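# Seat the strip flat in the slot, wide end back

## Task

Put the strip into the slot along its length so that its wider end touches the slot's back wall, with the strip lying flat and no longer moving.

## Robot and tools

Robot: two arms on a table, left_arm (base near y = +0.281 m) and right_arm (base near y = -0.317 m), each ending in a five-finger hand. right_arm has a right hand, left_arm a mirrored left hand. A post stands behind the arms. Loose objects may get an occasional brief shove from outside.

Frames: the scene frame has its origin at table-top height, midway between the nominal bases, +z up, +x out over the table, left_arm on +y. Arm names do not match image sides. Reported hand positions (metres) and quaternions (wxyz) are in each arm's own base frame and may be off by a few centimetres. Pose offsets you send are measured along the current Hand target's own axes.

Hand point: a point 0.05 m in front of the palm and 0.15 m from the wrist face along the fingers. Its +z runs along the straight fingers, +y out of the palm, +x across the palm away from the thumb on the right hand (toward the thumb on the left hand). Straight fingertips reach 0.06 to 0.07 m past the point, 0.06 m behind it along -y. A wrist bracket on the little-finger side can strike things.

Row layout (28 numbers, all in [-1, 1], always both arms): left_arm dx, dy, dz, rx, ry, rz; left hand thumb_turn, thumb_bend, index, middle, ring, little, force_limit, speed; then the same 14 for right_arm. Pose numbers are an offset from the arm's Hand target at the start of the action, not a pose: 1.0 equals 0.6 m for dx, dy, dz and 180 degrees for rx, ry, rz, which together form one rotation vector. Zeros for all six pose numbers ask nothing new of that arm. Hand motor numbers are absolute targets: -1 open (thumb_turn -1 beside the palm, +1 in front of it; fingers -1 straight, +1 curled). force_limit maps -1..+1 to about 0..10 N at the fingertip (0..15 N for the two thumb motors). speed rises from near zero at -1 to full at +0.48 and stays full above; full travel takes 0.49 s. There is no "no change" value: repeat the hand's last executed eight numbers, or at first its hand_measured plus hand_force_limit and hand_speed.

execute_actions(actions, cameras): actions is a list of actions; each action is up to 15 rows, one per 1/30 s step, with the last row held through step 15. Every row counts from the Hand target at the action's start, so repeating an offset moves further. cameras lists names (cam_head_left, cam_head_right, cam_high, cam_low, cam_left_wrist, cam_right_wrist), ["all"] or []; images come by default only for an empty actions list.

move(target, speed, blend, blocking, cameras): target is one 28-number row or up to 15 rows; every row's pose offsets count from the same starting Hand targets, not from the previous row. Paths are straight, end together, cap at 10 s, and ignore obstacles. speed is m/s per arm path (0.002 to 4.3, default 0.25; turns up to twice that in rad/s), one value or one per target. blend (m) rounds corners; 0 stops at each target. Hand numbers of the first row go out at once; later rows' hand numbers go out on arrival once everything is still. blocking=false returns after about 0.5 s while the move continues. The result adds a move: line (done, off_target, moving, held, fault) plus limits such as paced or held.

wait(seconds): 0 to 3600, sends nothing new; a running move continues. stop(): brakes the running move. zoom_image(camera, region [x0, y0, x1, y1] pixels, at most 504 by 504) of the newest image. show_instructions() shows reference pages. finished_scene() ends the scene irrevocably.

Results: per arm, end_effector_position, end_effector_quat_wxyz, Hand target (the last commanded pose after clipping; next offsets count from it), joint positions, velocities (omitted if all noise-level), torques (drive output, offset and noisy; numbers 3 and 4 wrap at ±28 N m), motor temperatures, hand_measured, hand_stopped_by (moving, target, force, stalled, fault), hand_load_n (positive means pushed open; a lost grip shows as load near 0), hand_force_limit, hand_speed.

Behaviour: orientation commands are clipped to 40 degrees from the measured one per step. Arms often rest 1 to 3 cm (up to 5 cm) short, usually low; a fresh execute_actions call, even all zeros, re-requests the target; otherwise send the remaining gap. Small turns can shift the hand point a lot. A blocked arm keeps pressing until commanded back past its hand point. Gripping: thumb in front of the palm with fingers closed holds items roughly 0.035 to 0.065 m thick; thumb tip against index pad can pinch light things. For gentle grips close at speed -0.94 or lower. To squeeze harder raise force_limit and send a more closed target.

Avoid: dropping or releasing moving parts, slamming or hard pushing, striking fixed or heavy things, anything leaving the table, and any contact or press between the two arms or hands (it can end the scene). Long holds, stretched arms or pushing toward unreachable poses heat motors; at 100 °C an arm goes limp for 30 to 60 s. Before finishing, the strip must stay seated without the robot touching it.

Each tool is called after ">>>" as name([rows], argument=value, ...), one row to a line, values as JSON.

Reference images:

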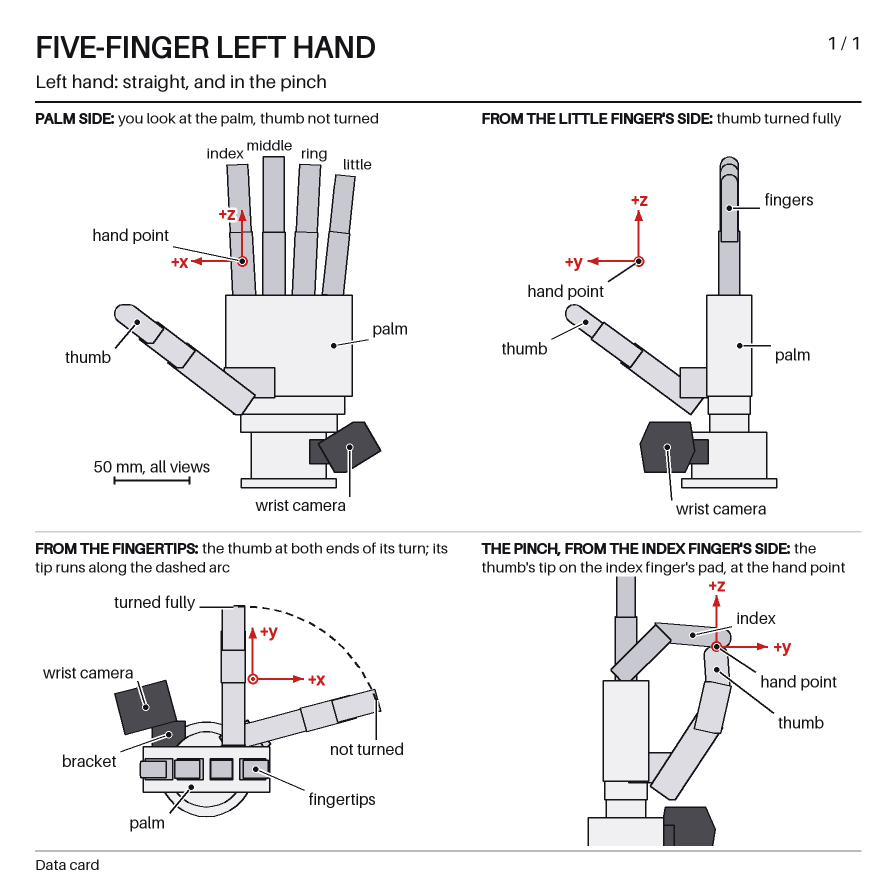

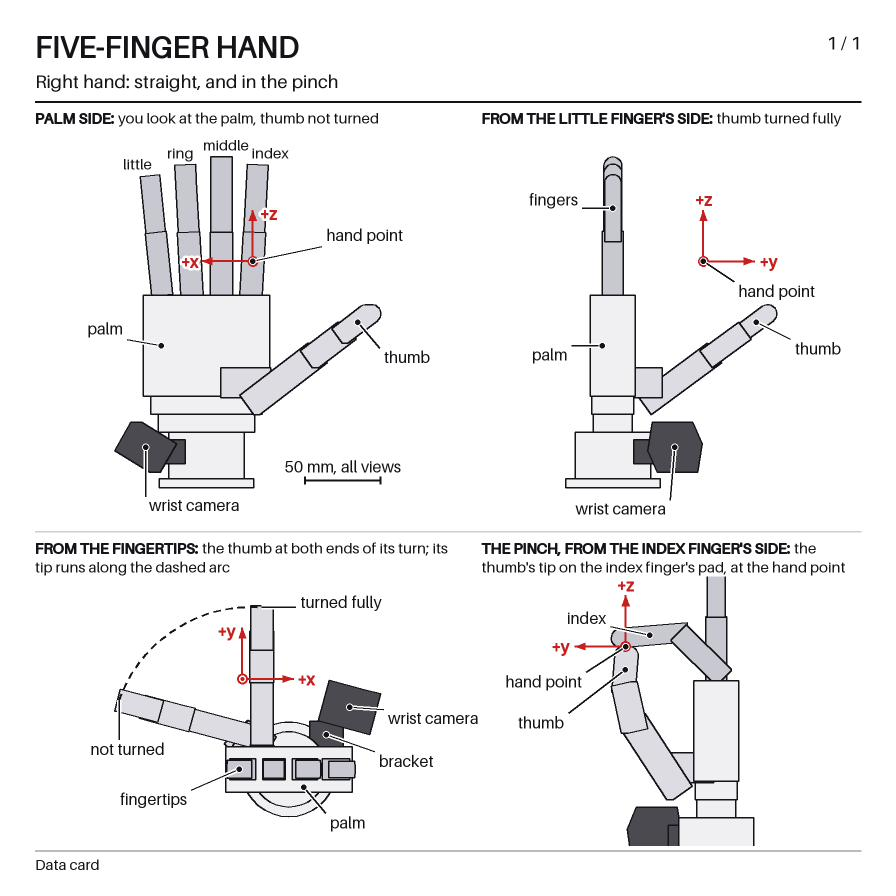

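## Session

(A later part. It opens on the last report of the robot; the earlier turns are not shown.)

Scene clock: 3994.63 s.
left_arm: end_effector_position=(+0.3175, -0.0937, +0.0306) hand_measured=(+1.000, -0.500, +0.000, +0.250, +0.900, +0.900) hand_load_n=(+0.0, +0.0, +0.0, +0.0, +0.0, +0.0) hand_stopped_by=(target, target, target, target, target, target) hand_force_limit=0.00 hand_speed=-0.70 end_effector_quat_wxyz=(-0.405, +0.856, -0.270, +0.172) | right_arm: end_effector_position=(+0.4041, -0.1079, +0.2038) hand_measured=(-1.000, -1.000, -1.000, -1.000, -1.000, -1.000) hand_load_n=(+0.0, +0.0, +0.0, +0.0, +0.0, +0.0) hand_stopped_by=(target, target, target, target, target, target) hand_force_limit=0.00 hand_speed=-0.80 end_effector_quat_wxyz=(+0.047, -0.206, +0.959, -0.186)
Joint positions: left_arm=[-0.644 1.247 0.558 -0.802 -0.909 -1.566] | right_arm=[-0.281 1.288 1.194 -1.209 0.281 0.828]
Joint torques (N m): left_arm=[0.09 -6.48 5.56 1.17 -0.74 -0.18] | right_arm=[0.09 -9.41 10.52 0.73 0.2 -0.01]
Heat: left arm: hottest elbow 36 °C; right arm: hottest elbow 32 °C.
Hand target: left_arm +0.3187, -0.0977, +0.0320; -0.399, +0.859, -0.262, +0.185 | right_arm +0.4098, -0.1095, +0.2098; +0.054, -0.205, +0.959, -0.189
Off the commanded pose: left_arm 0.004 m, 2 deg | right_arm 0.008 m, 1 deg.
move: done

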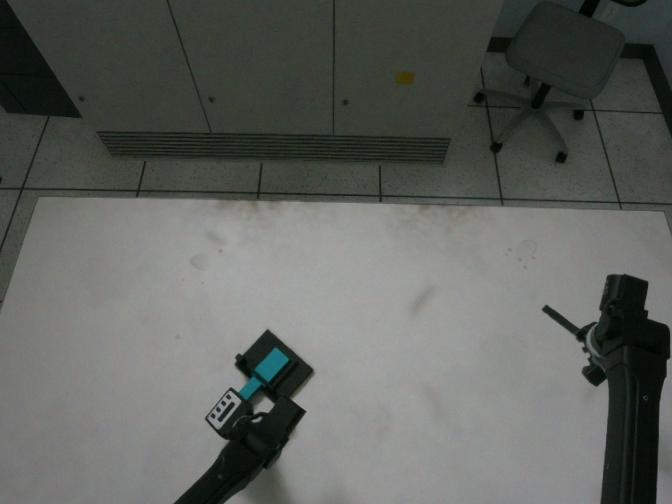

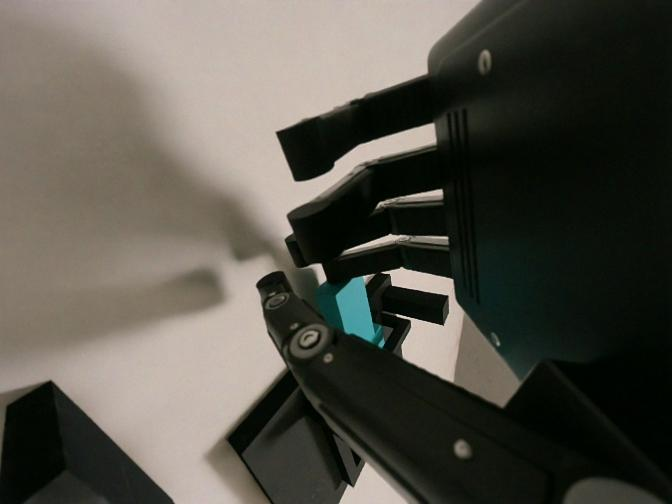

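>>> move([
  [-0.0166,-0.0012,-0.0014,0,0,0,1,-0.5,0,0.25,0.9,0.9,0,-0.7,0,0,0,0,0,0,-1,-1,-1,-1,-1,-1,0,-0.8],
  [-0.0497,-0.0037,-0.0041,0,0,0,1,-0.5,0,0.25,0.9,0.9,0,-0.7,0,0,0,0,0,0,-1,-1,-1,-1,-1,-1,0,-0.8],
], speed=0.04, blend=0.01, cameras=["cam_high", "cam_low"])

>>> zoom_image(camera="cam_high", region=[205, 345, 305, 435])

Scene clock: 4006.03 s.
left_arm: end_effector_position=(+0.3009, -0.0813, +0.0351) hand_measured=(+1.000, -0.500, +0.000, +0.250, +0.900, +0.900) hand_load_n=(+0.0, +0.0, +0.0, +0.0, +0.0, +0.0) hand_stopped_by=(target, target, target, target, target, target) hand_force_limit=0.00 hand_speed=-0.70 end_effector_quat_wxyz=(-0.400, +0.858, -0.261, +0.187) | right_arm: end_effector_position=(+0.4041, -0.1079, +0.2038) hand_measured=(-1.000, -1.000, -1.000, -1.000, -1.000, -1.000) hand_load_n=(+0.0, +0.0, +0.0, +0.0, +0.0, +0.0) hand_stopped_by=(target, target, target, target, target, target) hand_force_limit=0.00 hand_speed=-0.80 end_effector_quat_wxyz=(+0.047, -0.206, +0.959, -0.186)
Joint positions: left_arm=[-0.644 1.149 0.493 -0.801 -0.909 -1.568] | right_arm=[-0.281 1.288 1.194 -1.209 0.281 0.828]
Joint torques (N m): left_arm=[-0.15 -5.13 5.38 0.06 -0.76 -0.22] | right_arm=[0.09 -9.35 10.54 0.68 0.2 -0.02]
Heat: left arm: hottest elbow 35 °C; right arm: hottest elbow 32 °C.
Hand target: left_arm +0.2944, -0.0801, +0.0319; -0.399, +0.859, -0.262, +0.185 | right_arm +0.4098, -0.1095, +0.2098; +0.054, -0.205, +0.959, -0.189
Off the commanded pose: left_arm 0.007 m, 0 deg | right_arm 0.008 m, 1 deg.
move: done; blend cut to 0.005 m at target 1

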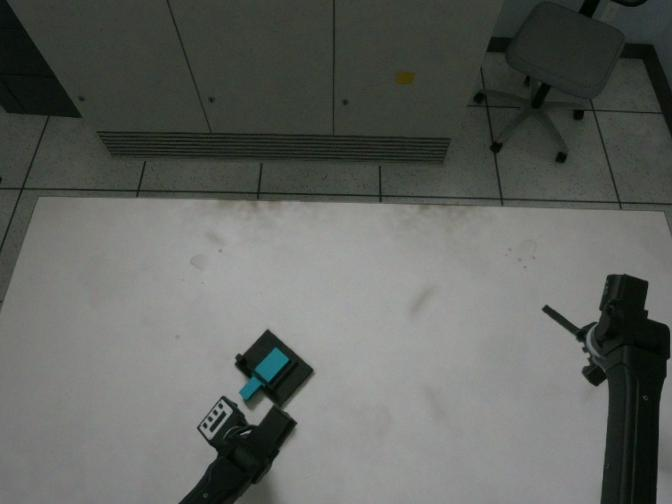

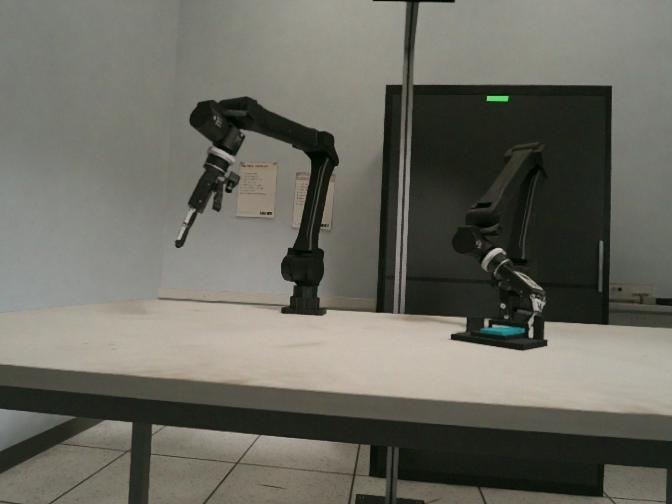

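Scaled by 5.040 from the camera's image (finer frame: 960x720).

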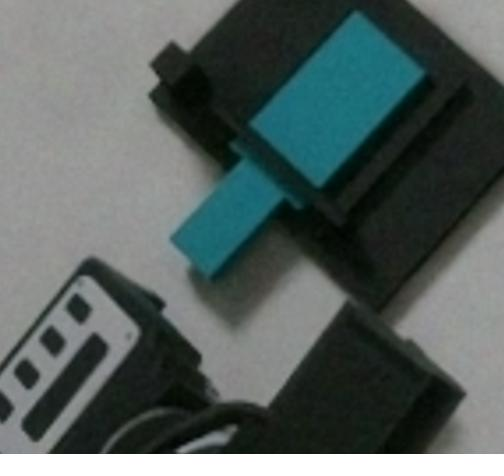

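>>> move(target=[-0.02,-0.075,-0.058,0,0,0,1,-0.5,0,0.25,0.9,0.9,0,-0.7,0,0,0,0,0,0,-1,-1,-1,-1,-1,-1,0,-0.8], speed=0.06, cameras=["cam_high", "cam_low"])

>>> zoom_image(camera="cam_high", region=[230, 325, 315, 410])

>>> zoom_image(camera="cam_low", region=[445, 305, 555, 355])

Scene clock: 4018.53 s.
left_arm: end_effector_position=(+0.2671, -0.0559, +0.0685) hand_measured=(+1.000, -0.500, +0.000, +0.250, +0.900, +0.900) hand_load_n=(+0.0, +0.0, +0.0, +0.0, +0.0, +0.0) hand_stopped_by=(target, target, target, target, target, target) hand_force_limit=0.00 hand_speed=-0.70 end_effector_quat_wxyz=(-0.408, +0.856, -0.273, +0.164) | right_arm: end_effector_position=(+0.4041, -0.1079, +0.2038) hand_measured=(-1.000, -1.000, -1.000, -1.000, -1.000, -1.000) hand_load_n=(+0.0, +0.0, +0.0, +0.5, +0.0, +0.0) hand_stopped_by=(target, target, target, target, target, target) hand_force_limit=0.00 hand_speed=-0.80 end_effector_quat_wxyz=(+0.047, -0.206, +0.959, -0.186)
Joint positions: left_arm=[-0.644 0.964 0.493 -1.04 -0.909 -1.568] | right_arm=[-0.281 1.288 1.194 -1.209 0.281 0.828]
Joint torques (N m): left_arm=[-0.03 -3.49 10.09 0.02 -0.74 -0.16] | right_arm=[0.21 -9.29 10.54 0.66 0.2 -0.02]
Heat: left arm: hottest elbow 34 °C; right arm: hottest elbow 32 °C.
Hand target: left_arm +0.2801, -0.0689, +0.0872; -0.399, +0.859, -0.262, +0.185 | right_arm +0.4098, -0.1095, +0.2098; +0.054, -0.205, +0.959, -0.189
Off the commanded pose: left_arm 0.026 m, 3 deg | right_arm 0.008 m, 1 deg.
move: off_target (left_arm)

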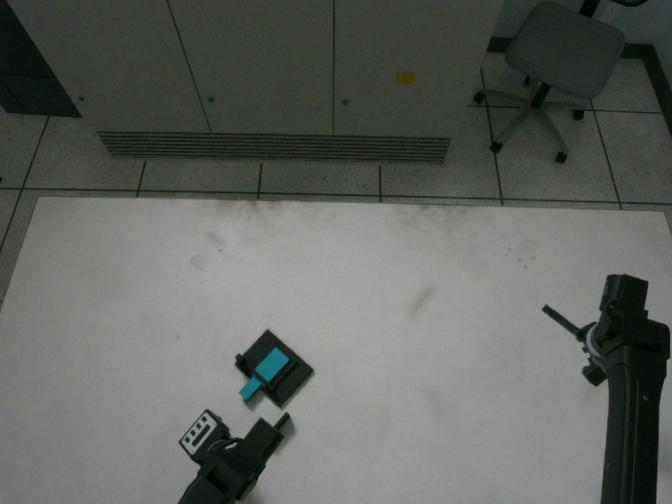

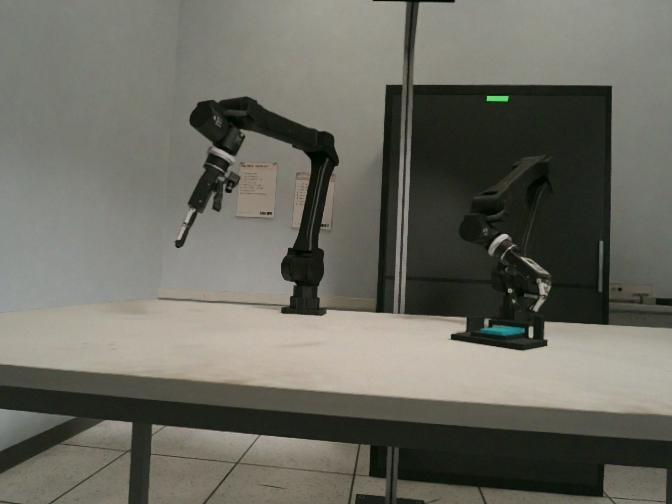

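Scaled by 5.929 from the camera's image (finer frame: 960x720).

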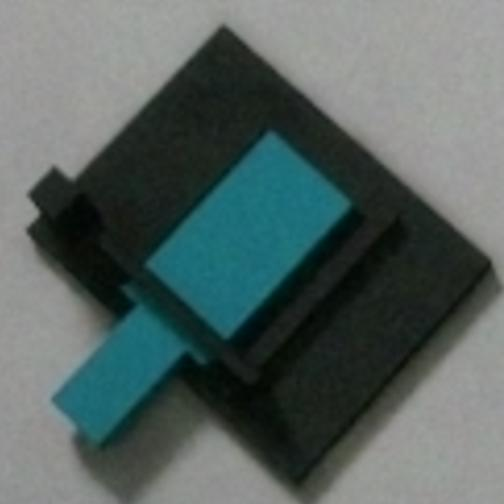

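Scaled by 4.582 from the camera's image (finer frame: 960x720).

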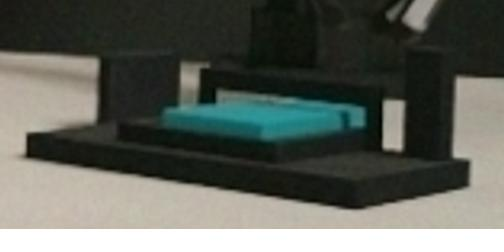

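>>> zoom_image(camera="cam_high", region=[262, 338, 302, 368])

>>> zoom_image(camera="cam_low", region=[465, 318, 530, 350])

Scaled by 12.600 from the camera's image (finer frame: 960x720).

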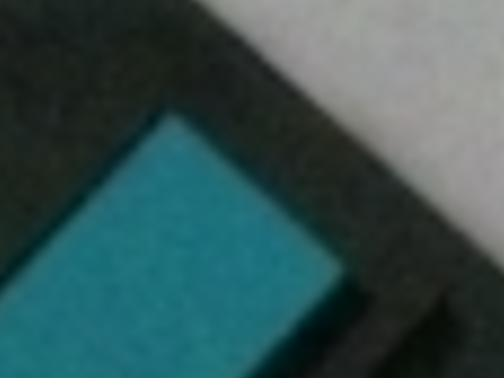

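Scaled by 7.754 from the camera's image (finer frame: 960x720).

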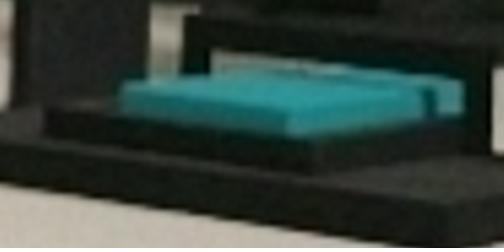

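>>> finished_scene()

The scene is finished: the task was done.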